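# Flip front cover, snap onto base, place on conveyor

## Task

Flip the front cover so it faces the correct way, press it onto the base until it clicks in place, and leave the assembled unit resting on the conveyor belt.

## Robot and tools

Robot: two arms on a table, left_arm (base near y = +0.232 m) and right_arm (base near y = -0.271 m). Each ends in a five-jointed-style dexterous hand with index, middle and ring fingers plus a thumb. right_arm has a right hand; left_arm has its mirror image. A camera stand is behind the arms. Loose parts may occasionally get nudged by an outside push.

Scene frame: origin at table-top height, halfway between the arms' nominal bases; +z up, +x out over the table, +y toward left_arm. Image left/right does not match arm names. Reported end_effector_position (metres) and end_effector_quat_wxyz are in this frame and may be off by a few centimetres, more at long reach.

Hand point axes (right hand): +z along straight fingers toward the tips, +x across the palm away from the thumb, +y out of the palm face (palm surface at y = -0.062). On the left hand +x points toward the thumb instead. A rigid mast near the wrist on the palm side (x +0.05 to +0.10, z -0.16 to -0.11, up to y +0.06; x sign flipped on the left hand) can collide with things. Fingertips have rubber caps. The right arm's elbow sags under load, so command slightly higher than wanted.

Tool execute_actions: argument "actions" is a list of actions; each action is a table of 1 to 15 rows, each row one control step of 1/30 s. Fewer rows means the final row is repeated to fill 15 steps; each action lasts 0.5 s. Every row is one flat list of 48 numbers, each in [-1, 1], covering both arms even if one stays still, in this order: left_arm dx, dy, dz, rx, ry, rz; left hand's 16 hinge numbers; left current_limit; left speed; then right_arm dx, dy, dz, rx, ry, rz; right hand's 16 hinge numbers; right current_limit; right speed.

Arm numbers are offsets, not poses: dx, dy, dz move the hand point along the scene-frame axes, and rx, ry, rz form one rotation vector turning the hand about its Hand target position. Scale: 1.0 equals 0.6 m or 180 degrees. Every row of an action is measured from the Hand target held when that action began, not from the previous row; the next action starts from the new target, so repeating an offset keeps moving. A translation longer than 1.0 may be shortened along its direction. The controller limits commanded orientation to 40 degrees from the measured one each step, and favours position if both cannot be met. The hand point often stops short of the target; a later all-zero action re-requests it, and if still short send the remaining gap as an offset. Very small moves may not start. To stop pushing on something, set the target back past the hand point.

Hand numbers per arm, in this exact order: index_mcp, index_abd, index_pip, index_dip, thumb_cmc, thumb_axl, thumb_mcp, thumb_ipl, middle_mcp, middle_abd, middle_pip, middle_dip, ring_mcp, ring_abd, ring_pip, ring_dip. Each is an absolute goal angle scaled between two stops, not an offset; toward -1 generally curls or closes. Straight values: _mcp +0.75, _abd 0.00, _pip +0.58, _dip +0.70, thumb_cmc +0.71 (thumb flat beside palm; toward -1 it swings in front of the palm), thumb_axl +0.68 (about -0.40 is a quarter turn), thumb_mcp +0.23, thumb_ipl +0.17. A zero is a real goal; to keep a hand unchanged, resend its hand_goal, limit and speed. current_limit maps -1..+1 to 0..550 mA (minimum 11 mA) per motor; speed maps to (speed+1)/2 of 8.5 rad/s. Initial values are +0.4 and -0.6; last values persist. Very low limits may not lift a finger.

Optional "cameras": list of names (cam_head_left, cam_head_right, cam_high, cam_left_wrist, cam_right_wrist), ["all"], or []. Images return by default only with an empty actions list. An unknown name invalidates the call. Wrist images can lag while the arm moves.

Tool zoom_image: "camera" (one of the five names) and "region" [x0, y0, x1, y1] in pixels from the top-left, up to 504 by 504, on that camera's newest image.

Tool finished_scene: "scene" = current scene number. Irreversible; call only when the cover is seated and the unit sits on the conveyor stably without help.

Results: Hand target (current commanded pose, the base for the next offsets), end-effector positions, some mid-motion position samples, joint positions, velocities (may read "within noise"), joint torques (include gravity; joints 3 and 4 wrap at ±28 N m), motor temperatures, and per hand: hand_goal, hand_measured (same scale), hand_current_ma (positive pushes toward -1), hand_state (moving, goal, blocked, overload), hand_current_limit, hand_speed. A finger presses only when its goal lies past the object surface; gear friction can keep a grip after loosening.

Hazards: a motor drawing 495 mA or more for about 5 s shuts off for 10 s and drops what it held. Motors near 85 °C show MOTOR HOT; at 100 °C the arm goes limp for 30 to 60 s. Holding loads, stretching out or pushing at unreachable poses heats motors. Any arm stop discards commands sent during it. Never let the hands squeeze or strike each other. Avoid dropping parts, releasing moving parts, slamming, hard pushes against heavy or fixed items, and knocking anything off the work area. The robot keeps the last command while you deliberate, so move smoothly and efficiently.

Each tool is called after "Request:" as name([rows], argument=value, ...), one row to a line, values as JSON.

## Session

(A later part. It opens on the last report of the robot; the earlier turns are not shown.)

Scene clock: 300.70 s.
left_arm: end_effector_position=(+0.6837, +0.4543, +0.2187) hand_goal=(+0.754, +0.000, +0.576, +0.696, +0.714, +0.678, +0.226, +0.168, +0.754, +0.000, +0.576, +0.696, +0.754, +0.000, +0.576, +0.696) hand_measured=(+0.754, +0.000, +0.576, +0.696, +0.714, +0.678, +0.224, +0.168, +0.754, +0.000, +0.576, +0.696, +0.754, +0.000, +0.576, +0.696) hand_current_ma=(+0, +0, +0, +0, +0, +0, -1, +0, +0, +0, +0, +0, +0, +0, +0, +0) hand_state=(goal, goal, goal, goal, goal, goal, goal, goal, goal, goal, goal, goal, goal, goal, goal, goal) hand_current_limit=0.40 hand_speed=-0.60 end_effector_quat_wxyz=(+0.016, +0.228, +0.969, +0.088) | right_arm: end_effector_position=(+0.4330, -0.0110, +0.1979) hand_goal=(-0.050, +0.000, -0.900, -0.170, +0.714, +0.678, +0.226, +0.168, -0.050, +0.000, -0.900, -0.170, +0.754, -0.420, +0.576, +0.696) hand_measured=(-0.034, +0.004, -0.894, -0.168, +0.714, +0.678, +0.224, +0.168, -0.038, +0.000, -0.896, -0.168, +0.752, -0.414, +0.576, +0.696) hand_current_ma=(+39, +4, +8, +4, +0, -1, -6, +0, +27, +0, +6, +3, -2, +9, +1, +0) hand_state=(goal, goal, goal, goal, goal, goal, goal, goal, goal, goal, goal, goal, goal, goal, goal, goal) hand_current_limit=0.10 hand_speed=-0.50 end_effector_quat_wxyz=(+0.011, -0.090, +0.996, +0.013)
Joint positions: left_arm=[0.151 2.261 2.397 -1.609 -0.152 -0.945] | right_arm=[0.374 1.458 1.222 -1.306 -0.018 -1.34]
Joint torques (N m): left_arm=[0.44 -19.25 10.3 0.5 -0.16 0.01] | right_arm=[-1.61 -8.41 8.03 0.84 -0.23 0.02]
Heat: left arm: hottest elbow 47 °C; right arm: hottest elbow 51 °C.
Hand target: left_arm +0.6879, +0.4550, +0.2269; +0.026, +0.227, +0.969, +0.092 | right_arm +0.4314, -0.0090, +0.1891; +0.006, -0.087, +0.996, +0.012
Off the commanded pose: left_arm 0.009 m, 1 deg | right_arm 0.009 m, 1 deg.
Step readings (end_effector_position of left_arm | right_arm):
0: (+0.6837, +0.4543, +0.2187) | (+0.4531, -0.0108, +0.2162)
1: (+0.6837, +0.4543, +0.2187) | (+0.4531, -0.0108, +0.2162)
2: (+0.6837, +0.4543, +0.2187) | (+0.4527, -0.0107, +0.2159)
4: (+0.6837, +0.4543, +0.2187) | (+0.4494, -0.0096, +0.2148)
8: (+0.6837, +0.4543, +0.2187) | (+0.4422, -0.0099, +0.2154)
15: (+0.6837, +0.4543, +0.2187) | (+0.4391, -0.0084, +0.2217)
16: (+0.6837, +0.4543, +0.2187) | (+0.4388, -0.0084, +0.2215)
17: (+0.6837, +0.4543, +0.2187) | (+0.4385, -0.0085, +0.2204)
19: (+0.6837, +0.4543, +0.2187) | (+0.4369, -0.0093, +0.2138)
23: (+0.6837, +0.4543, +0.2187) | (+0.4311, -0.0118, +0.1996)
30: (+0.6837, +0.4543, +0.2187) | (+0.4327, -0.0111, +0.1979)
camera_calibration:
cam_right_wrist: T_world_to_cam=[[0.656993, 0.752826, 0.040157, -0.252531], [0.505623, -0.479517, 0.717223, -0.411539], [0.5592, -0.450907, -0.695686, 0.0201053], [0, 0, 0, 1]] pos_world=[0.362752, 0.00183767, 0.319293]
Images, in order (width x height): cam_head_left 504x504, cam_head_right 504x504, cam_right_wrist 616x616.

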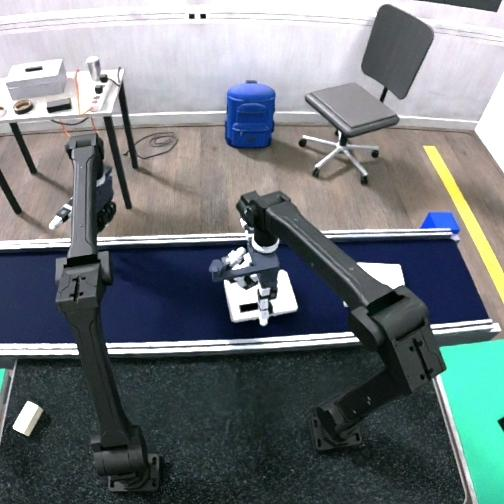

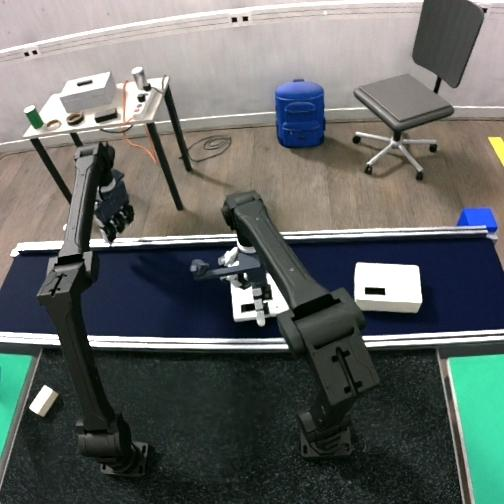

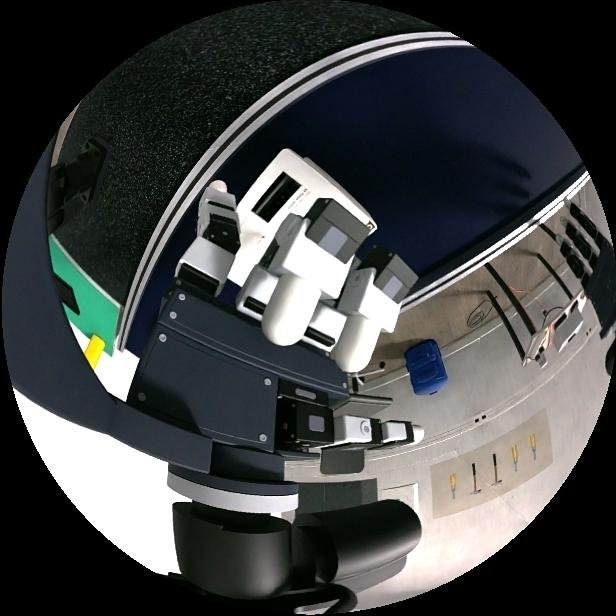

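Request:
execute_actions([
  [[0,0,0,0,0,0,0.754,0,0.576,0.696,0.714,0.678,0.226,0.168,0.754,0,0.576,0.696,0.754,0,0.576,0.696,0.4,-0.6,0,0,-0.036,0,0,0,-0.05,0,-0.9,-0.17,0.714,0.678,0.226,0.168,-0.05,0,-0.9,-0.17,0.754,-0.42,0.576,0.696,0.1,-0.5]],
  [[0,0,0,0,0,0,0.754,0,0.576,0.696,0.714,0.678,0.226,0.168,0.754,0,0.576,0.696,0.754,0,0.576,0.696,0.4,-0.6,0.035,0,0,0,0,0,-0.05,0,-0.9,-0.17,0.714,0.678,0.226,0.168,-0.05,0,-0.9,-0.17,0.754,-0.42,0.576,0.696,0.1,-0.5]],
  [[0,0,0,0,0,0,0.754,0,0.576,0.696,0.714,0.678,0.226,0.168,0.754,0,0.576,0.696,0.754,0,0.576,0.696,0.4,-0.6,0.035,0,0,0,0,0,-0.05,0,-0.9,-0.17,0.714,0.678,0.226,0.168,-0.05,0,-0.9,-0.17,0.754,-0.42,0.576,0.696,0.1,-0.5]],
], cameras=["cam_head_left","cam_high","cam_right_wrist"])

Request:
zoom_image(camera="cam_head_left", region=[210, 230, 310, 350])

Request:
zoom_image(camera="cam_right_wrist", region=[180, 100, 440, 320])

Request:
zoom_image(camera="cam_high", region=[160, 130, 310, 280])

Scene clock: 311.63 s.
left_arm: end_effector_position=(+0.6837, +0.4543, +0.2187) hand_goal=(+0.754, +0.000, +0.576, +0.696, +0.714, +0.678, +0.226, +0.168, +0.754, +0.000, +0.576, +0.696, +0.754, +0.000, +0.576, +0.696) hand_measured=(+0.754, +0.000, +0.576, +0.696, +0.714, +0.678, +0.224, +0.168, +0.754, +0.000, +0.576, +0.696, +0.754, +0.000, +0.576, +0.696) hand_current_ma=(+0, +0, +0, +0, +0, +0, -1, +0, +0, +0, +0, +0, +0, +0, +0, +0) hand_state=(goal, goal, goal, goal, goal, goal, goal, goal, goal, goal, goal, goal, goal, goal, goal, goal) hand_current_limit=0.40 hand_speed=-0.60 end_effector_quat_wxyz=(+0.016, +0.228, +0.969, +0.088) | right_arm: end_effector_position=(+0.4503, -0.0144, +0.1551) hand_goal=(-0.050, +0.000, -0.900, -0.170, +0.714, +0.678, +0.226, +0.168, -0.050, +0.000, -0.900, -0.170, +0.754, -0.420, +0.576, +0.696) hand_measured=(-0.034, +0.004, -0.896, -0.168, +0.714, +0.678, +0.224, +0.168, -0.038, +0.000, -0.896, -0.168, +0.752, -0.442, +0.576, +0.696) hand_current_ma=(+37, +4, +8, +4, +0, -1, -6, +0, +27, +0, +6, +3, -3, -47, +0, +0) hand_state=(goal, goal, goal, goal, goal, goal, goal, goal, goal, goal, goal, goal, goal, blocked, goal, goal) hand_current_limit=0.10 hand_speed=-0.50 end_effector_quat_wxyz=(-0.012, -0.084, +0.996, +0.007)
Joint positions: left_arm=[0.151 2.261 2.397 -1.609 -0.152 -0.945] | right_arm=[0.351 1.553 1.216 -1.253 -0.02 -1.351]
Joint torques (N m): left_arm=[0.44 -19.31 10.29 0.49 -0.16 0] | right_arm=[-2.78 -8.18 14.04 0.4 -0.18 -0.26]
Heat: left arm: hottest elbow 47 °C; right arm: hottest elbow 50 °C.
Hand target: left_arm +0.6879, +0.4550, +0.2269; +0.026, +0.227, +0.969, +0.092 | right_arm +0.4734, -0.0091, +0.1675; +0.006, -0.087, +0.996, +0.012
Off the commanded pose: left_arm 0.009 m, 1 deg | right_arm 0.027 m, 2 deg.
Step readings (end_effector_position of left_arm | right_arm):
0: (+0.6837, +0.4543, +0.2187) | (+0.4330, -0.0110, +0.1979)
1: (+0.6837, +0.4543, +0.2187) | (+0.4330, -0.0110, +0.1978)
2: (+0.6837, +0.4543, +0.2187) | (+0.4336, -0.0107, +0.1970)
4: (+0.6837, +0.4543, +0.2187) | (+0.4344, -0.0104, +0.1931)
8: (+0.6837, +0.4543, +0.2187) | (+0.4320, -0.0114, +0.1838)
15: (+0.6837, +0.4543, +0.2187) | (+0.4331, -0.0110, +0.1799)
16: (+0.6837, +0.4543, +0.2187) | (+0.4332, -0.0109, +0.1799)
17: (+0.6837, +0.4543, +0.2187) | (+0.4333, -0.0109, +0.1792)
19: (+0.6837, +0.4543, +0.2187) | (+0.4335, -0.0108, +0.1757)
23: (+0.6837, +0.4543, +0.2187) | (+0.4346, -0.0115, +0.1629)
30: (+0.6837, +0.4543, +0.2187) | (+0.4358, -0.0129, +0.1561)
31: (+0.6837, +0.4543, +0.2187) | (+0.4359, -0.0131, +0.1561)
32: (+0.6837, +0.4543, +0.2187) | (+0.4360, -0.0132, +0.1559)
34: (+0.6837, +0.4543, +0.2187) | (+0.4392, -0.0134, +0.1558)
38: (+0.6837, +0.4543, +0.2187) | (+0.4477, -0.0143, +0.1551)
45: (+0.6837, +0.4543, +0.2187) | (+0.4504, -0.0144, +0.1553)
camera_calibration:
cam_right_wrist: T_world_to_cam=[[0.666425, 0.74557, -0.00174552, -0.257468], [0.531646, -0.473565, 0.702202, -0.40058], [0.522715, -0.468893, -0.711975, -0.0022286], [0, 0, 0, 1]] pos_world=[0.385714, 0.00121435, 0.279252]
Images, in order (width x height): cam_head_left 504x504, cam_high 504x504, cam_right_wrist 616x616.

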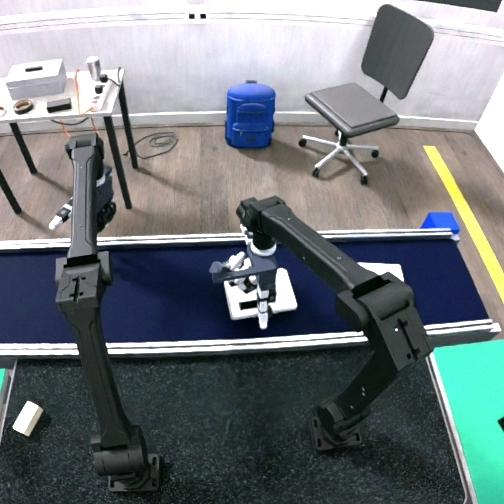

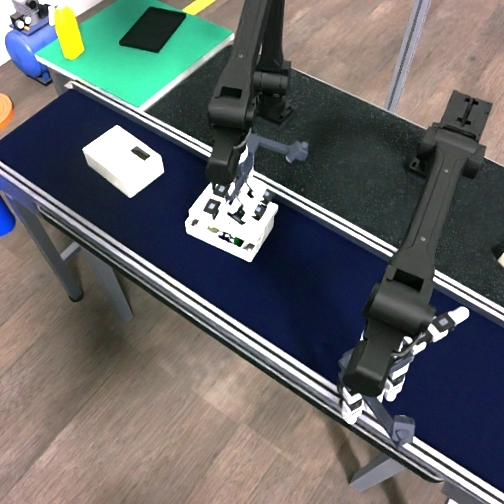

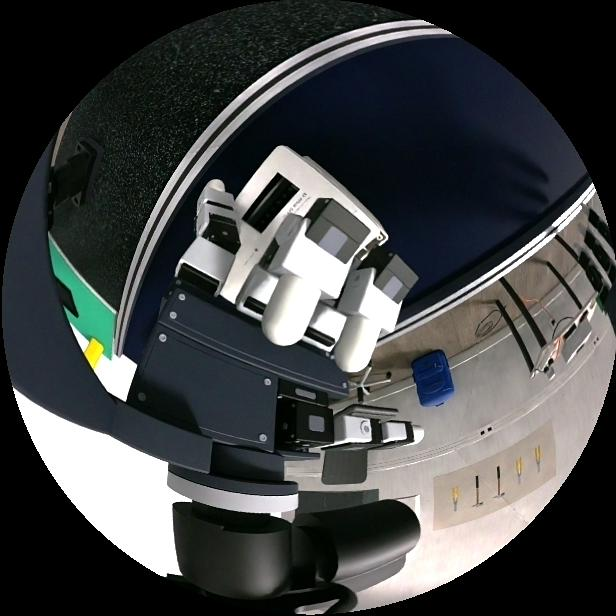

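Scaled by 4.200.

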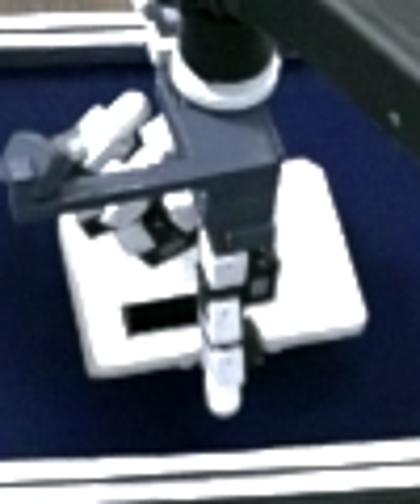

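Scaled by 1.938 from the camera's 616x616 image, which has a finer 880x880 frame.

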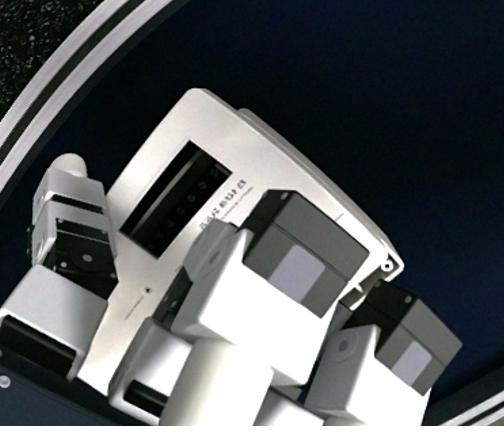

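Scaled by 3.360.

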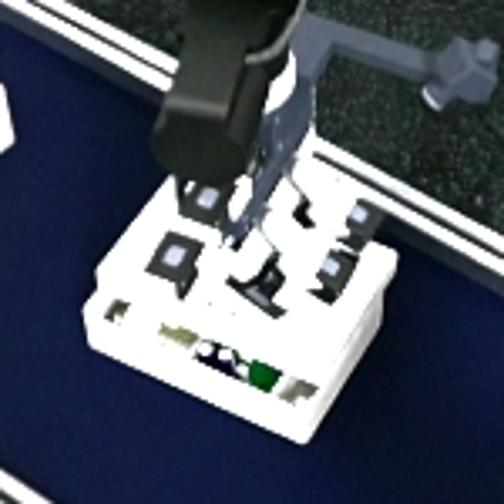

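Request:
execute_actions([
  [[0,0,0,0,0,0,0.754,0,0.576,0.696,0.714,0.678,0.226,0.168,0.754,0,0.576,0.696,0.754,0,0.576,0.696,0.4,-0.6,0.04,0,0.015,0,0,0,-0.05,0,-0.9,-0.17,0.714,0.678,0.226,0.168,-0.05,0,-0.9,-0.17,0.754,-0.35,0.576,0.696,0.1,-0.5]],
  [[0,0,0,0,0,0,0.754,0,0.576,0.696,0.714,0.678,0.226,0.168,0.754,0,0.576,0.696,0.754,0,0.576,0.696,0.4,-0.6,0.035,0,0.0,0,0,0,-0.05,0,-0.9,-0.17,0.714,0.678,0.226,0.168,-0.05,0,-0.9,-0.17,0.754,-0.35,0.576,0.696,0.1,-0.5]],
], cameras=["cam_head_left","cam_high"])

Request:
zoom_image(camera="cam_head_left", region=[210, 230, 310, 350])

Request:
zoom_image(camera="cam_high", region=[160, 130, 310, 280])

Scene clock: 318.83 s.
left_arm: end_effector_position=(+0.6837, +0.4543, +0.2187) hand_goal=(+0.754, +0.000, +0.576, +0.696, +0.714, +0.678, +0.226, +0.168, +0.754, +0.000, +0.576, +0.696, +0.754, +0.000, +0.576, +0.696) hand_measured=(+0.754, +0.000, +0.576, +0.696, +0.714, +0.678, +0.224, +0.168, +0.754, +0.000, +0.576, +0.696, +0.754, +0.000, +0.576, +0.696) hand_current_ma=(+0, +0, +0, +0, +0, +0, -1, +0, +0, +0, +0, +0, +0, +0, +0, +0) hand_state=(goal, goal, goal, goal, goal, goal, goal, goal, goal, goal, goal, goal, goal, goal, goal, goal) hand_current_limit=0.40 hand_speed=-0.60 end_effector_quat_wxyz=(+0.016, +0.228, +0.969, +0.088) | right_arm: end_effector_position=(+0.4966, -0.0131, +0.1636) hand_goal=(-0.050, +0.000, -0.900, -0.170, +0.714, +0.678, +0.226, +0.168, -0.050, +0.000, -0.900, -0.170, +0.754, -0.350, +0.576, +0.696) hand_measured=(-0.034, +0.004, -0.896, -0.168, +0.714, +0.678, +0.224, +0.168, -0.038, +0.000, -0.896, -0.168, +0.750, -0.370, +0.576, +0.696) hand_current_ma=(+37, +4, +8, +4, +0, -1, -6, +0, +27, +0, +6, +3, -6, -39, +0, +0) hand_state=(goal, goal, goal, goal, goal, goal, goal, goal, goal, goal, goal, goal, goal, goal, goal, goal) hand_current_limit=0.10 hand_speed=-0.50 end_effector_quat_wxyz=(-0.011, -0.084, +0.996, +0.007)
Joint positions: left_arm=[0.151 2.261 2.397 -1.609 -0.152 -0.945] | right_arm=[0.318 1.653 1.362 -1.297 -0.02 -1.384]
Joint torques (N m): left_arm=[0.44 -19.37 10.3 0.5 -0.16 0] | right_arm=[-2.73 -9.99 14.34 0.18 -0.2 -0.27]
Heat: left arm: hottest elbow 47 °C; right arm: hottest elbow 50 °C.
Hand target: left_arm +0.6879, +0.4550, +0.2269; +0.026, +0.227, +0.969, +0.092 | right_arm +0.5184, -0.0090, +0.1766; +0.006, -0.087, +0.996, +0.012
Off the commanded pose: left_arm 0.009 m, 1 deg | right_arm 0.026 m, 2 deg.
Step readings (end_effector_position of left_arm | right_arm):
0: (+0.6837, +0.4543, +0.2187) | (+0.4503, -0.0144, +0.1551)
1: (+0.6837, +0.4543, +0.2187) | (+0.4503, -0.0144, +0.1552)
2: (+0.6837, +0.4543, +0.2187) | (+0.4509, -0.0143, +0.1557)
4: (+0.6837, +0.4543, +0.2187) | (+0.4573, -0.0131, +0.1576)
8: (+0.6837, +0.4543, +0.2187) | (+0.4731, -0.0131, +0.1613)
15: (+0.6837, +0.4543, +0.2187) | (+0.4771, -0.0142, +0.1623)
16: (+0.6837, +0.4543, +0.2187) | (+0.4771, -0.0141, +0.1625)
17: (+0.6837, +0.4543, +0.2187) | (+0.4778, -0.0140, +0.1629)
19: (+0.6837, +0.4543, +0.2187) | (+0.4813, -0.0133, +0.1632)
23: (+0.6837, +0.4543, +0.2187) | (+0.4921, -0.0124, +0.1634)
30: (+0.6837, +0.4543, +0.2187) | (+0.4966, -0.0131, +0.1637)
Images, in order (width x height): cam_head_left 504x504, cam_high 504x504.

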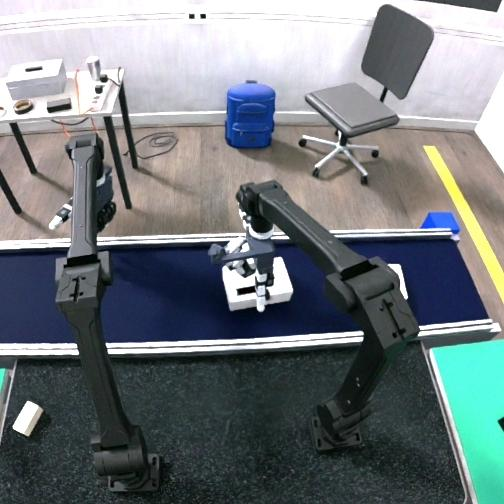

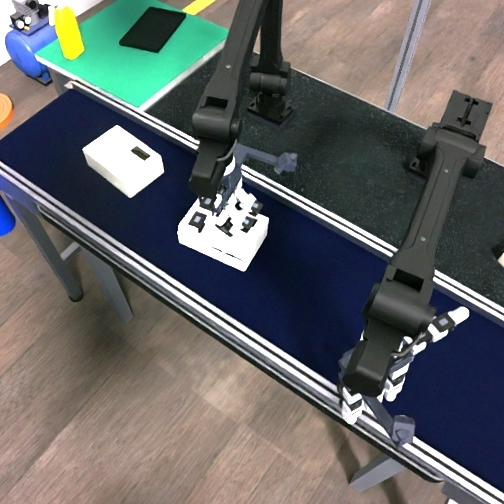

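Scaled by 4.200.

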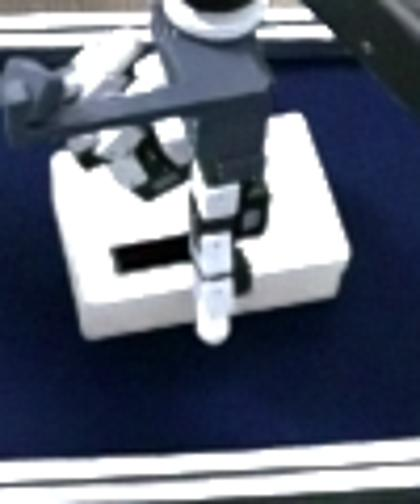

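Scaled by 3.360.

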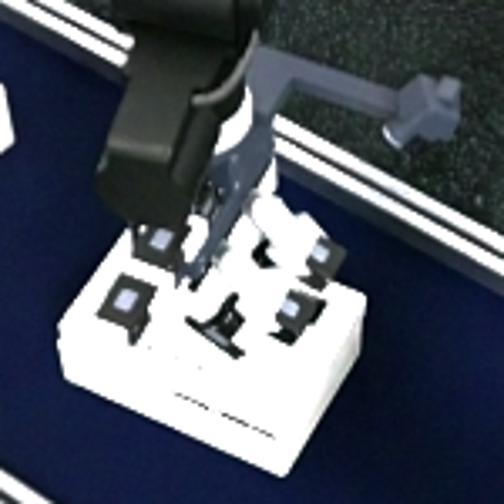

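Request:
execute_actions([
  [[0,0,0,0,0,0,0.754,0,0.576,0.696,0.714,0.678,0.226,0.168,0.754,0,0.576,0.696,0.754,0,0.576,0.696,0.4,-0.6,-0.045,0,0.09,0,0,0,0.35,0.3,0,0.3,0.714,0.678,0.226,0.168,-0.05,0,-0.9,-0.17,0.754,-0.42,0.576,0.696,0.1,-0.5]],
  [[0,0,0,0,0,0,0.754,0,0.576,0.696,0.714,0.678,0.226,0.168,0.754,0,0.576,0.696,0.754,0,0.576,0.696,0.4,-0.6,0,0,0,0,0,0,0.754,0.5,0.576,0.696,0.714,0.678,0.226,0.168,-0.05,0,-0.9,-0.17,0.754,-0.5,0.576,0.696,0.1,-0.4]],
  [[0,0,0,0,0,0,0.754,0,0.576,0.696,0.714,0.678,0.226,0.168,0.754,0,0.576,0.696,0.754,0,0.576,0.696,0.4,-0.6,0,0,-0.06,0,0,0,0.754,0.5,0.576,0.696,0.714,0.678,0.226,0.168,-0.05,0,-0.9,-0.17,0.754,-0.5,0.576,0.696,0.1,-0.4]],
], cameras=["cam_head_left","cam_high","cam_right_wrist"])

Request:
zoom_image(camera="cam_head_left", region=[210, 230, 310, 350])

Request:
zoom_image(camera="cam_right_wrist", region=[180, 100, 440, 320])

Request:
zoom_image(camera="cam_high", region=[160, 130, 310, 280])

Scene clock: 331.87 s.
left_arm: end_effector_position=(+0.6837, +0.4543, +0.2187) hand_goal=(+0.754, +0.000, +0.576, +0.696, +0.714, +0.678, +0.226, +0.168, +0.754, +0.000, +0.576, +0.696, +0.754, +0.000, +0.576, +0.696) hand_measured=(+0.754, +0.000, +0.576, +0.696, +0.714, +0.678, +0.224, +0.168, +0.754, +0.000, +0.576, +0.696, +0.754, +0.000, +0.576, +0.696) hand_current_ma=(+0, +0, +0, +0, +0, +0, -1, +0, +0, +0, +0, +0, +0, +0, +0, +0) hand_state=(goal, goal, goal, goal, goal, goal, goal, goal, goal, goal, goal, goal, goal, goal, goal, goal) hand_current_limit=0.40 hand_speed=-0.60 end_effector_quat_wxyz=(+0.016, +0.228, +0.969, +0.088) | right_arm: end_effector_position=(+0.4934, -0.0124, +0.2103) hand_goal=(+0.754, +0.500, +0.576, +0.696, +0.714, +0.678, +0.226, +0.168, -0.050, +0.000, -0.900, -0.170, +0.754, -0.500, +0.576, +0.696) hand_measured=(+0.752, +0.492, +0.572, +0.694, +0.714, +0.678, +0.224, +0.168, -0.038, +0.000, -0.896, -0.168, +0.750, -0.492, +0.576, +0.696) hand_current_ma=(-5, -11, -5, -4, +0, -1, -6, +0, +27, +0, +6, +3, -6, +12, +0, +0) hand_state=(goal, goal, goal, goal, goal, goal, goal, goal, goal, goal, goal, goal, goal, goal, goal, goal) hand_current_limit=0.10 hand_speed=-0.40 end_effector_quat_wxyz=(+0.017, -0.086, +0.996, +0.015)
Joint positions: left_arm=[0.151 2.261 2.397 -1.609 -0.152 -0.945] | right_arm=[0.321 1.584 1.396 -1.342 -0.02 -1.385]
Joint torques (N m): left_arm=[0.38 -19.31 10.3 0.49 -0.16 0] | right_arm=[-1.49 -9.52 7.97 0.81 -0.14 -0.05]
Heat: left arm: hottest elbow 47 °C; right arm: hottest elbow 51 °C.
Hand target: left_arm +0.6879, +0.4550, +0.2269; +0.026, +0.227, +0.969, +0.092 | right_arm +0.4914, -0.0091, +0.1945; +0.006, -0.087, +0.996, +0.012
Off the commanded pose: left_arm 0.009 m, 1 deg | right_arm 0.016 m, 1 deg.
Step readings (end_effector_position of left_arm | right_arm):
0: (+0.6837, +0.4543, +0.2187) | (+0.4966, -0.0131, +0.1636)
1: (+0.6837, +0.4543, +0.2187) | (+0.4964, -0.0132, +0.1637)
2: (+0.6837, +0.4543, +0.2187) | (+0.4952, -0.0136, +0.1645)
4: (+0.6837, +0.4543, +0.2187) | (+0.4899, -0.0155, +0.1681)
8: (+0.6837, +0.4543, +0.2187) | (+0.4793, -0.0187, +0.1850)
15: (+0.6837, +0.4543, +0.2187) | (+0.4802, -0.0173, +0.2113)
16: (+0.6837, +0.4543, +0.2187) | (+0.4805, -0.0172, +0.2117)
17: (+0.6837, +0.4543, +0.2187) | (+0.4804, -0.0172, +0.2117)
19: (+0.6837, +0.4543, +0.2187) | (+0.4799, -0.0174, +0.2117)
23: (+0.6837, +0.4543, +0.2187) | (+0.4797, -0.0175, +0.2116)
30: (+0.6837, +0.4543, +0.2187) | (+0.4796, -0.0175, +0.2116)
31: (+0.6837, +0.4543, +0.2187) | (+0.4796, -0.0175, +0.2116)
32: (+0.6837, +0.4543, +0.2187) | (+0.4801, -0.0173, +0.2117)
34: (+0.6837, +0.4543, +0.2187) | (+0.4845, -0.0157, +0.2124)
38: (+0.6837, +0.4543, +0.2187) | (+0.4926, -0.0127, +0.2139)
45: (+0.6837, +0.4543, +0.2187) | (+0.4934, -0.0124, +0.2113)
camera_calibration:
cam_right_wrist: T_world_to_cam=[[0.662704, 0.747106, 0.0515354, -0.296944], [0.493091, -0.487108, 0.720824, -0.446295], [0.563635, -0.452281, -0.6912, -0.00886277], [0, 0, 0, 1]] pos_world=[0.421846, 0.000446494, 0.330877]
Images, in order (width x height): cam_head_left 504x504, cam_high 504x504, cam_right_wrist 616x616.

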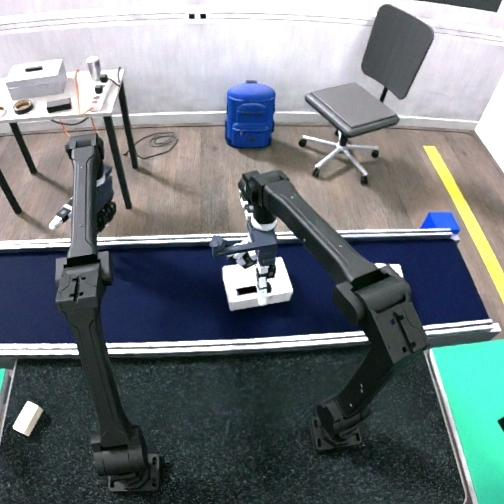

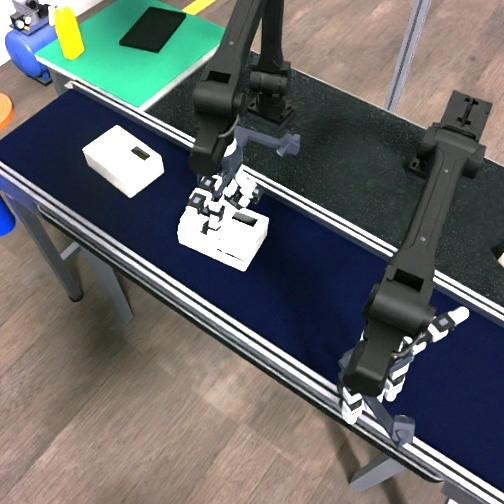

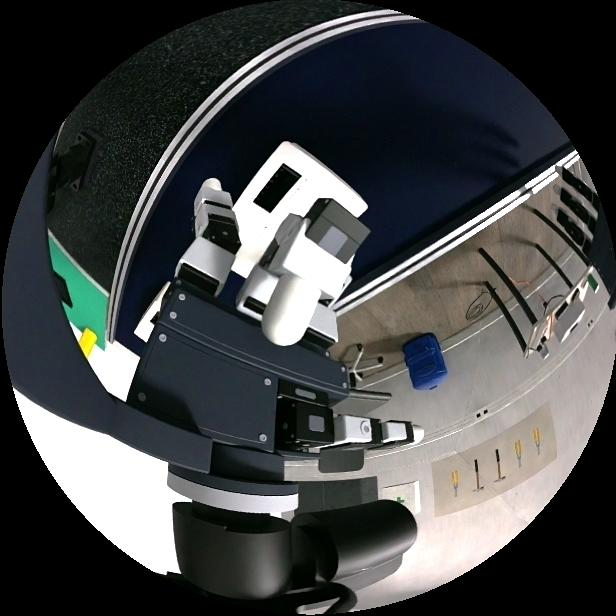

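Scaled by 4.200.

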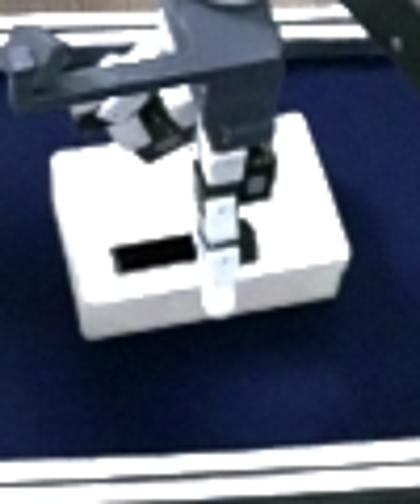

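Scaled by 1.938 from the camera's 616x616 image, which has a finer 880x880 frame.

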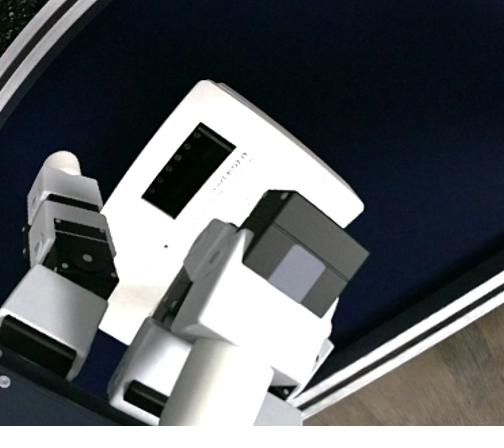

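Scaled by 3.360.

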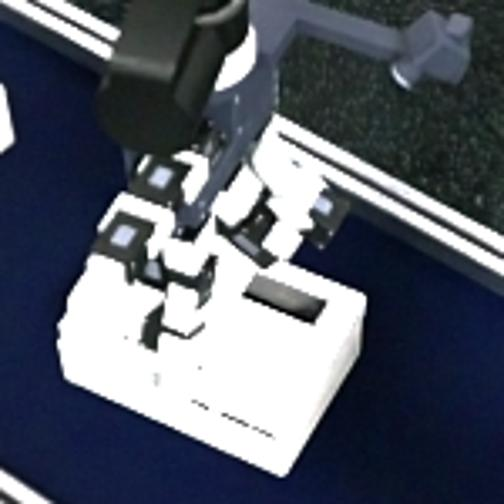

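Request:
execute_actions([
  [[0,0,0,0,0,0,0.754,0,0.576,0.696,0.714,0.678,0.226,0.168,0.754,0,0.576,0.696,0.754,0,0.576,0.696,0.4,-0.6,0.006,0,-0.04,0,0,-0.012,0.754,0.5,0.576,0.696,0.714,0.678,0.226,0.168,-0.05,0,-0.9,-0.17,0.754,-0.5,0.576,0.696,0.1,-0.4]],
  [[0,0,0,0,0,0,0.754,0,0.576,0.696,0.714,0.678,0.226,0.168,0.754,0,0.576,0.696,0.754,0,0.576,0.696,0.4,-0.6,0.002,0,-0.036,0,0,0,0.754,0.5,0.576,0.696,0.714,0.678,0.226,0.168,-0.05,0,-0.9,-0.17,0.754,-0.5,0.576,0.696,0.1,-0.4]],
  [[0,0,0,0,0,0,0.754,0,0.576,0.696,0.714,0.678,0.226,0.168,0.754,0,0.576,0.696,0.754,0,0.576,0.696,0.4,-0.6,0,0,0,0,0,0,0.754,0.32,0.576,0.696,0.714,0.678,0.226,0.168,-0.05,0,-0.9,-0.17,0.754,-0.32,0.576,0.696,-0.2,-0.7]],
  [[0,0,0,0,0,0,0.754,0,0.576,0.696,0.714,0.678,0.226,0.168,0.754,0,0.576,0.696,0.754,0,0.576,0.696,0.4,-0.6,0,0,0,0,0,0,0.754,0.25,0.576,0.696,0.714,0.678,0.226,0.168,-0.05,0,-0.9,-0.17,0.754,-0.25,0.576,0.696,-0.2,-0.7]],
], cameras=["cam_head_left","cam_high","cam_right_wrist"])

Request:
zoom_image(camera="cam_head_left", region=[210, 230, 310, 350])

Request:
zoom_image(camera="cam_high", region=[160, 130, 310, 280])

Scene clock: 344.40 s.
left_arm: end_effector_position=(+0.6837, +0.4543, +0.2187) hand_goal=(+0.754, +0.000, +0.576, +0.696, +0.714, +0.678, +0.226, +0.168, +0.754, +0.000, +0.576, +0.696, +0.754, +0.000, +0.576, +0.696) hand_measured=(+0.754, +0.000, +0.576, +0.696, +0.714, +0.678, +0.224, +0.168, +0.754, +0.000, +0.576, +0.696, +0.754, +0.000, +0.576, +0.696) hand_current_ma=(+0, +0, +0, +0, +0, +0, -1, +0, +0, +0, +0, +0, +0, +0, +0, +0) hand_state=(goal, goal, goal, goal, goal, goal, goal, goal, goal, goal, goal, goal, goal, goal, goal, goal) hand_current_limit=0.40 hand_speed=-0.60 end_effector_quat_wxyz=(+0.016, +0.228, +0.969, +0.088) | right_arm: end_effector_position=(+0.4989, -0.0112, +0.1655) hand_goal=(+0.754, +0.250, +0.576, +0.696, +0.714, +0.678, +0.226, +0.168, -0.050, +0.000, -0.900, -0.170, +0.754, -0.250, +0.576, +0.696) hand_measured=(+0.752, +0.494, +0.572, +0.694, +0.714, +0.678, +0.224, +0.168, -0.038, +0.000, -0.896, -0.168, +0.750, -0.494, +0.576, +0.696) hand_current_ma=(-5, +220, -5, -4, +0, -1, -6, +0, +27, +0, +6, +3, -5, -220, +0, +0) hand_state=(goal, blocked, goal, goal, goal, goal, goal, goal, goal, goal, goal, goal, goal, blocked, goal, goal) hand_current_limit=-0.20 hand_speed=-0.70 end_effector_quat_wxyz=(+0.017, -0.071, +0.997, +0.015)
Joint positions: left_arm=[0.151 2.261 2.397 -1.609 -0.152 -0.945] | right_arm=[0.322 1.619 1.318 -1.227 -0.02 -1.354]
Joint torques (N m): left_arm=[0.38 -19.31 10.32 0.5 -0.16 0] | right_arm=[-1.55 -9.76 7.6 0.92 -0.11 0.02]
Heat: left arm: hottest elbow 47 °C; right arm: hottest elbow 50 °C.
Hand target: left_arm +0.6879, +0.4550, +0.2269; +0.026, +0.227, +0.969, +0.092 | right_arm +0.4962, -0.0091, +0.1489; +0.006, -0.068, +0.998, +0.012
Off the commanded pose: left_arm 0.009 m, 1 deg | right_arm 0.017 m, 1 deg.
Step readings (end_effector_position of left_arm | right_arm):
0: (+0.6837, +0.4543, +0.2187) | (+0.4934, -0.0124, +0.2103)
1: (+0.6837, +0.4543, +0.2187) | (+0.4935, -0.0123, +0.2100)
2: (+0.6837, +0.4543, +0.2187) | (+0.4942, -0.0121, +0.2091)
4: (+0.6837, +0.4543, +0.2187) | (+0.4952, -0.0118, +0.2041)
8: (+0.6837, +0.4543, +0.2187) | (+0.4942, -0.0127, +0.1903)
15: (+0.6837, +0.4543, +0.2187) | (+0.4960, -0.0122, +0.1826)
16: (+0.6837, +0.4543, +0.2187) | (+0.4964, -0.0120, +0.1827)
17: (+0.6837, +0.4543, +0.2187) | (+0.4970, -0.0118, +0.1820)
19: (+0.6837, +0.4543, +0.2187) | (+0.4984, -0.0113, +0.1789)
23: (+0.6837, +0.4543, +0.2187) | (+0.4977, -0.0116, +0.1693)
30: (+0.6837, +0.4543, +0.2187) | (+0.4989, -0.0112, +0.1655)
31: (+0.6837, +0.4543, +0.2187) | (+0.4989, -0.0112, +0.1655)
32: (+0.6837, +0.4543, +0.2187) | (+0.4989, -0.0112, +0.1655)
34: (+0.6837, +0.4543, +0.2187) | (+0.4989, -0.0112, +0.1655)
38: (+0.6837, +0.4543, +0.2187) | (+0.4989, -0.0112, +0.1655)
45: (+0.6837, +0.4543, +0.2187) | (+0.4989, -0.0112, +0.1655)
46: (+0.6837, +0.4543, +0.2187) | (+0.4989, -0.0112, +0.1655)
47: (+0.6837, +0.4543, +0.2187) | (+0.4989, -0.0112, +0.1655)
49: (+0.6837, +0.4543, +0.2187) | (+0.4989, -0.0112, +0.1655)
53: (+0.6837, +0.4543, +0.2187) | (+0.4989, -0.0112, +0.1655)
60: (+0.6837, +0.4543, +0.2187) | (+0.4989, -0.0112, +0.1655)
camera_calibration:
cam_right_wrist: T_world_to_cam=[[0.684622, 0.726979, 0.0528569, -0.310595], [0.478091, -0.502605, 0.72029, -0.408741], [0.550202, -0.467856, -0.691657, -0.0357812], [0, 0, 0, 1]] pos_world=[0.427743, 0.00362003, 0.286081]
Images, in order (width x height): cam_head_left 504x504, cam_high 504x504, cam_right_wrist 616x616.

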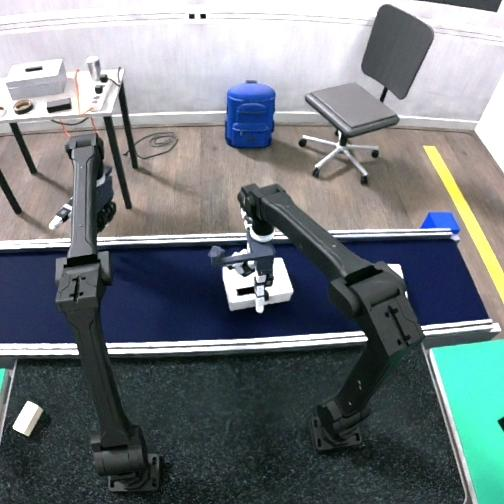

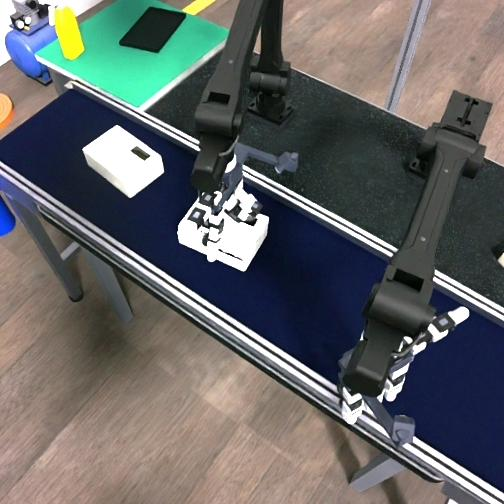

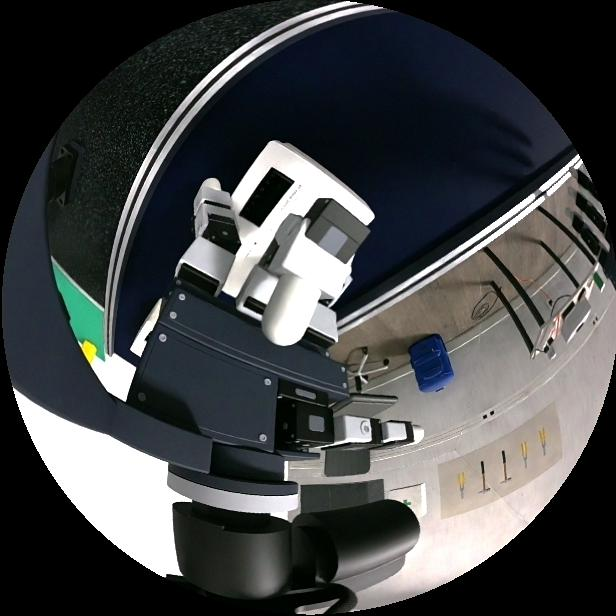

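Scaled by 4.200.

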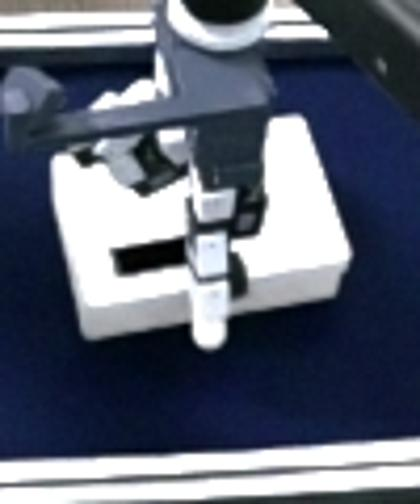

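Scaled by 3.360.

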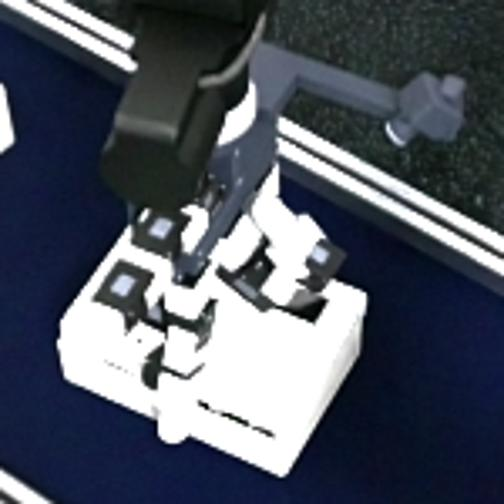

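Request:
execute_actions([
  [[0,0,0,0,0,0,0.754,0,0.576,0.696,0.714,0.678,0.226,0.168,0.754,0,0.576,0.696,0.754,0,0.576,0.696,0.4,-0.6,0.0173,-0.012,0,0,0,-0.0556,0.754,0.25,0.576,0.696,0.714,0.678,0.226,0.168,-0.05,0,-0.9,-0.17,0.754,-0.25,0.576,0.696,-0.1,-0.7]],
  [[0,0,0,0,0,0,0.754,0,0.576,0.696,0.714,0.678,0.226,0.168,0.754,0,0.576,0.696,0.754,0,0.576,0.696,0.4,-0.6,0.0162,-0.0159,0,0,0,-0.0556,0.754,0.25,0.576,0.696,0.714,0.678,0.226,0.168,-0.05,0,-0.9,-0.17,0.754,-0.25,0.576,0.696,-0.1,-0.7]],
  [[0,0,0,0,0,0,0.754,0,0.576,0.696,0.714,0.678,0.226,0.168,0.754,0,0.576,0.696,0.754,0,0.576,0.696,0.4,-0.6,0.0142,-0.0195,0,0,0,-0.0556,0.754,0.25,0.576,0.696,0.714,0.678,0.226,0.168,-0.05,0,-0.9,-0.17,0.754,-0.25,0.576,0.696,-0.1,-0.7]],
], cameras=["cam_head_left","cam_high","cam_right_wrist"])

Request:
zoom_image(camera="cam_head_left", region=[210, 230, 310, 350])

Request:
zoom_image(camera="cam_high", region=[160, 130, 310, 280])

Scene clock: 361.23 s.
left_arm: end_effector_position=(+0.6837, +0.4543, +0.2187) hand_goal=(+0.754, +0.000, +0.576, +0.696, +0.714, +0.678, +0.226, +0.168, +0.754, +0.000, +0.576, +0.696, +0.754, +0.000, +0.576, +0.696) hand_measured=(+0.754, +0.000, +0.576, +0.696, +0.714, +0.678, +0.224, +0.168, +0.754, +0.000, +0.576, +0.696, +0.754, +0.000, +0.576, +0.696) hand_current_ma=(+0, +0, +0, +0, +0, +0, -1, +0, +0, +0, +0, +0, +0, +0, +0, +0) hand_state=(goal, goal, goal, goal, goal, goal, goal, goal, goal, goal, goal, goal, goal, goal, goal, goal) hand_current_limit=0.40 hand_speed=-0.60 end_effector_quat_wxyz=(+0.016, +0.228, +0.969, +0.088) | right_arm: end_effector_position=(+0.5302, -0.0316, +0.1663) hand_goal=(+0.754, +0.250, +0.576, +0.696, +0.714, +0.678, +0.226, +0.168, -0.050, +0.000, -0.900, -0.170, +0.754, -0.250, +0.576, +0.696) hand_measured=(+0.740, +0.492, +0.568, +0.694, +0.714, +0.678, +0.224, +0.168, -0.038, +0.000, -0.896, -0.168, +0.762, -0.494, +0.580, +0.696) hand_current_ma=(-36, +247, -14, -4, +0, -1, -6, +0, +27, +0, +6, +3, +14, -247, +7, +0) hand_state=(goal, blocked, goal, goal, goal, goal, goal, goal, goal, goal, goal, goal, goal, blocked, goal, goal) hand_current_limit=-0.10 hand_speed=-0.70 end_effector_quat_wxyz=(+0.020, +0.178, +0.984, +0.020)
Joint positions: left_arm=[0.151 2.261 2.397 -1.609 -0.152 -0.945] | right_arm=[0.322 1.587 1.276 -1.206 -0.014 -0.853]
Joint torques (N m): left_arm=[0.44 -19.37 10.32 0.49 -0.16 0] | right_arm=[-2.2 -10.29 6.45 0.83 0.15 0.18]
Heat: left arm: hottest elbow 47 °C; right arm: hottest elbow 49 °C.
Hand target: left_arm +0.6879, +0.4550, +0.2269; +0.026, +0.227, +0.969, +0.092 | right_arm +0.5249, -0.0374, +0.1490; +0.009, +0.193, +0.981, +0.010
Off the commanded pose: left_arm 0.009 m, 1 deg | right_arm 0.019 m, 2 deg.
Step readings (end_effector_position of left_arm | right_arm):
0: (+0.6837, +0.4543, +0.2187) | (+0.4989, -0.0112, +0.1655)
1: (+0.6837, +0.4543, +0.2187) | (+0.4991, -0.0112, +0.1655)
2: (+0.6837, +0.4543, +0.2187) | (+0.4999, -0.0113, +0.1654)
4: (+0.6837, +0.4543, +0.2187) | (+0.5024, -0.0117, +0.1651)
8: (+0.6837, +0.4543, +0.2187) | (+0.5067, -0.0127, +0.1653)
15: (+0.6837, +0.4543, +0.2187) | (+0.5102, -0.0139, +0.1654)
16: (+0.6837, +0.4543, +0.2187) | (+0.5106, -0.0140, +0.1655)
17: (+0.6837, +0.4543, +0.2187) | (+0.5113, -0.0144, +0.1655)
19: (+0.6837, +0.4543, +0.2187) | (+0.5134, -0.0158, +0.1657)
23: (+0.6837, +0.4543, +0.2187) | (+0.5164, -0.0187, +0.1659)
30: (+0.6837, +0.4543, +0.2187) | (+0.5200, -0.0210, +0.1658)
31: (+0.6837, +0.4543, +0.2187) | (+0.5204, -0.0213, +0.1659)
32: (+0.6837, +0.4543, +0.2187) | (+0.5211, -0.0219, +0.1658)
34: (+0.6837, +0.4543, +0.2187) | (+0.5230, -0.0240, +0.1661)
38: (+0.6837, +0.4543, +0.2187) | (+0.5257, -0.0279, +0.1662)
45: (+0.6837, +0.4543, +0.2187) | (+0.5289, -0.0308, +0.1663)
camera_calibration:
cam_right_wrist: T_world_to_cam=[[0.949406, 0.30825, 0.060083, -0.471946], [0.177048, -0.68336, 0.708289, -0.27861], [0.259389, -0.661816, -0.703361, 0.0880947], [0, 0, 0, 1]] pos_world=[0.474545, 0.0133888, 0.287655]
Images, in order (width x height): cam_head_left 504x504, cam_high 504x504, cam_right_wrist 616x616.

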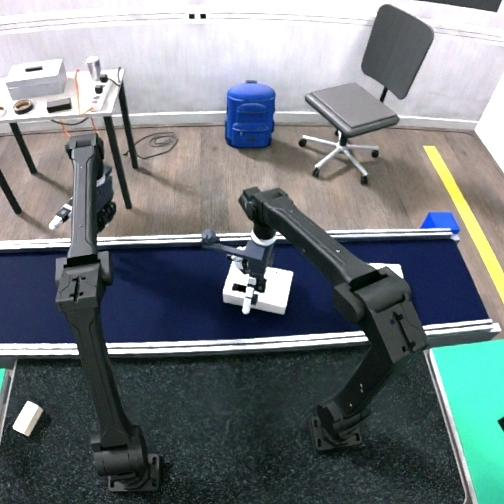

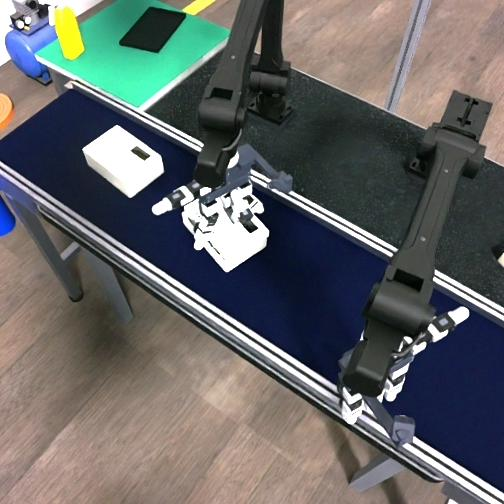

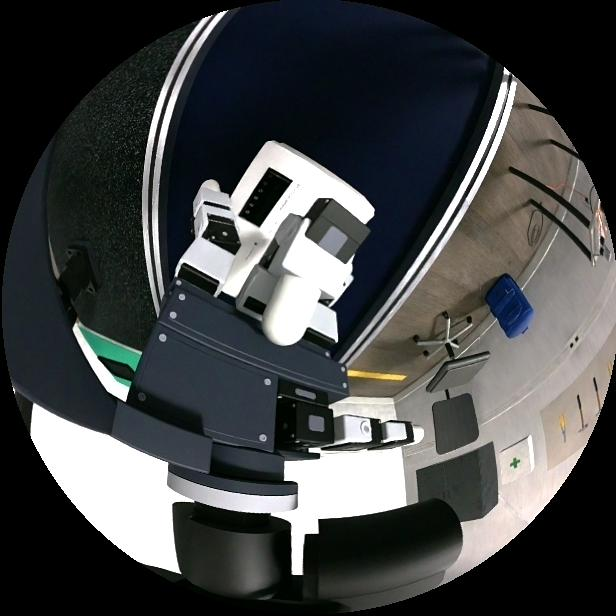

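Scaled by 4.200.

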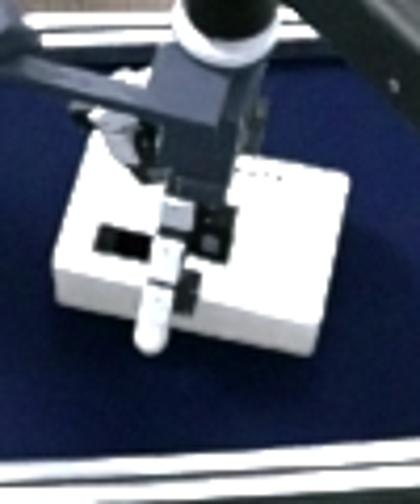

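Scaled by 3.360.

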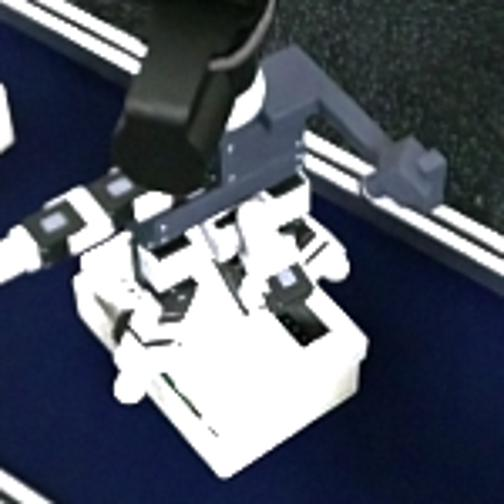

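Request:
execute_actions(actions=[])

Scene clock: 380.50 s.
left_arm: end_effector_position=(+0.6837, +0.4543, +0.2187) hand_goal=(+0.754, +0.000, +0.576, +0.696, +0.714, +0.678, +0.226, +0.168, +0.754, +0.000, +0.576, +0.696, +0.754, +0.000, +0.576, +0.696) hand_measured=(+0.754, +0.000, +0.576, +0.696, +0.714, +0.678, +0.224, +0.168, +0.754, +0.000, +0.576, +0.696, +0.754, +0.000, +0.576, +0.696) hand_current_ma=(+0, +0, +0, +0, +0, +0, -1, +0, +0, +0, +0, +0, +0, +0, +0, +0) hand_state=(goal, goal, goal, goal, goal, goal, goal, goal, goal, goal, goal, goal, goal, goal, goal, goal) hand_current_limit=0.40 hand_speed=-0.60 end_effector_quat_wxyz=(+0.016, +0.228, +0.969, +0.088) | right_arm: end_effector_position=(+0.5302, -0.0316, +0.1663) hand_goal=(+0.754, +0.250, +0.576, +0.696, +0.714, +0.678, +0.226, +0.168, -0.050, +0.000, -0.900, -0.170, +0.754, -0.250, +0.576, +0.696) hand_measured=(+0.740, +0.492, +0.568, +0.694, +0.714, +0.678, +0.224, +0.168, -0.038, +0.000, -0.896, -0.168, +0.762, -0.494, +0.580, +0.696) hand_current_ma=(-36, +248, -14, -4, +0, -1, -6, +0, +27, +0, +6, +3, +14, -247, +7, +0) hand_state=(goal, blocked, goal, goal, goal, goal, goal, goal, goal, goal, goal, goal, goal, blocked, goal, goal) hand_current_limit=-0.10 hand_speed=-0.70 end_effector_quat_wxyz=(+0.020, +0.179, +0.984, +0.020)
Joint positions: left_arm=[0.151 2.261 2.397 -1.609 -0.152 -0.945] | right_arm=[0.322 1.587 1.276 -1.206 -0.014 -0.853]
Joint velocities: within noise
Joint torques (N m): left_arm=[0.44 -19.31 10.3 0.49 -0.16 0] | right_arm=[-2.2 -10.29 6.45 0.83 0.15 0.17]
Motor temperatures (°C): left_arm=[29 45 47 29 29 28] | right_arm=[27 34 49 25 28 25]
Heat: left arm: hottest elbow 47 °C; right arm: hottest elbow 49 °C.
Hand target: left_arm +0.6879, +0.4550, +0.2269; +0.026, +0.227, +0.969, +0.092 | right_arm +0.5249, -0.0374, +0.1490; +0.009, +0.193, +0.981, +0.010
Off the commanded pose: left_arm 0.009 m, 1 deg | right_arm 0.019 m, 2 deg.
camera_calibration:
cam_left_wrist: T_world_to_cam=[[0.39512, -0.907374, -0.143362, 0.143765], [-0.696476, -0.397657, 0.59732, 0.487055], [-0.599001, -0.136165, -0.789086, 0.774157], [0, 0, 0, 1]] pos_world=[0.746138, 0.429542, 0.34056]
cam_right_wrist: T_world_to_cam=[[0.949527, 0.307891, 0.0600145, -0.472075], [0.176836, -0.683417, 0.708287, -0.278526], [0.25909, -0.661925, -0.703369, 0.0882138], [0, 0, 0, 1]] pos_world=[0.474646, 0.0133891, 0.287655]

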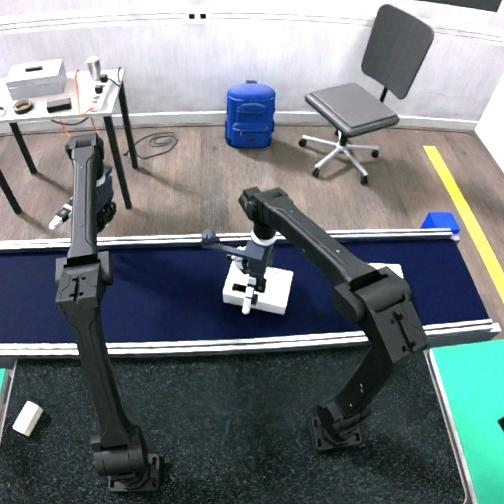

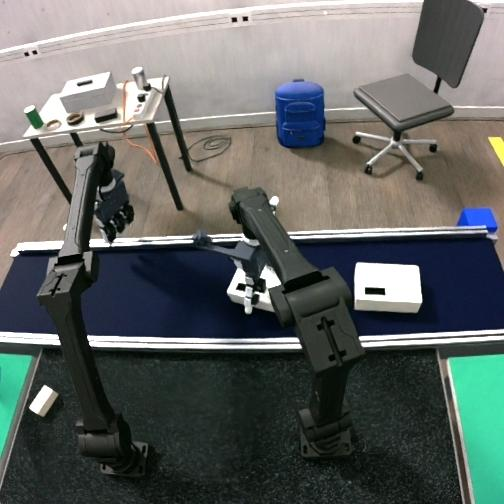

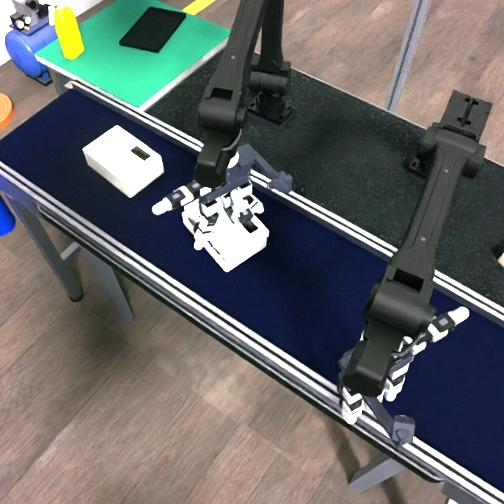

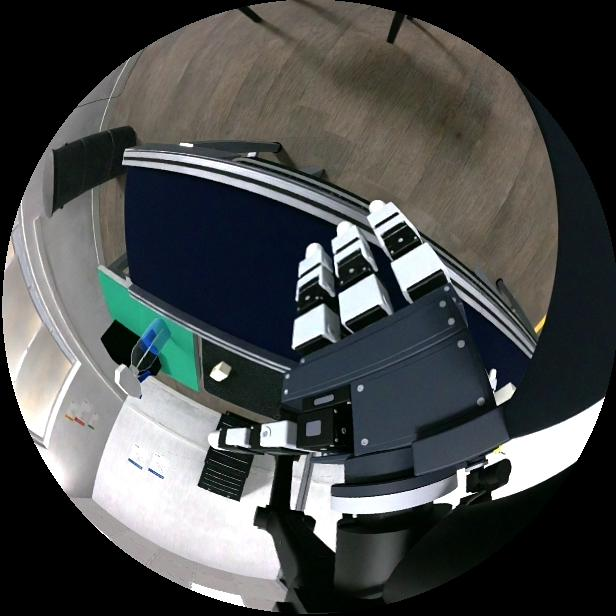

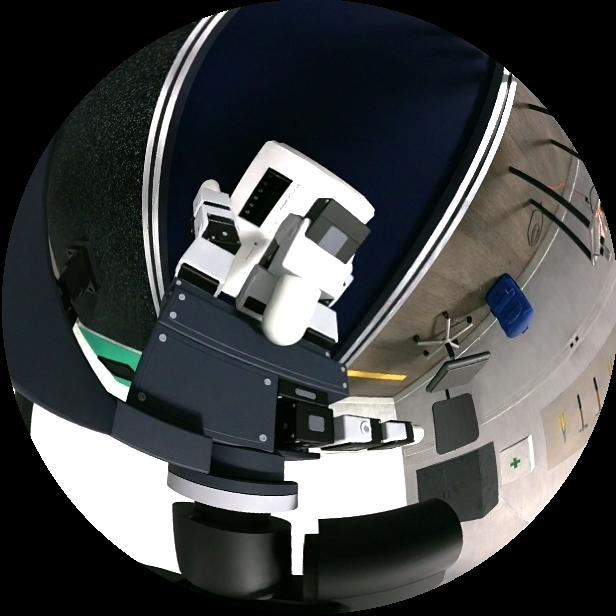

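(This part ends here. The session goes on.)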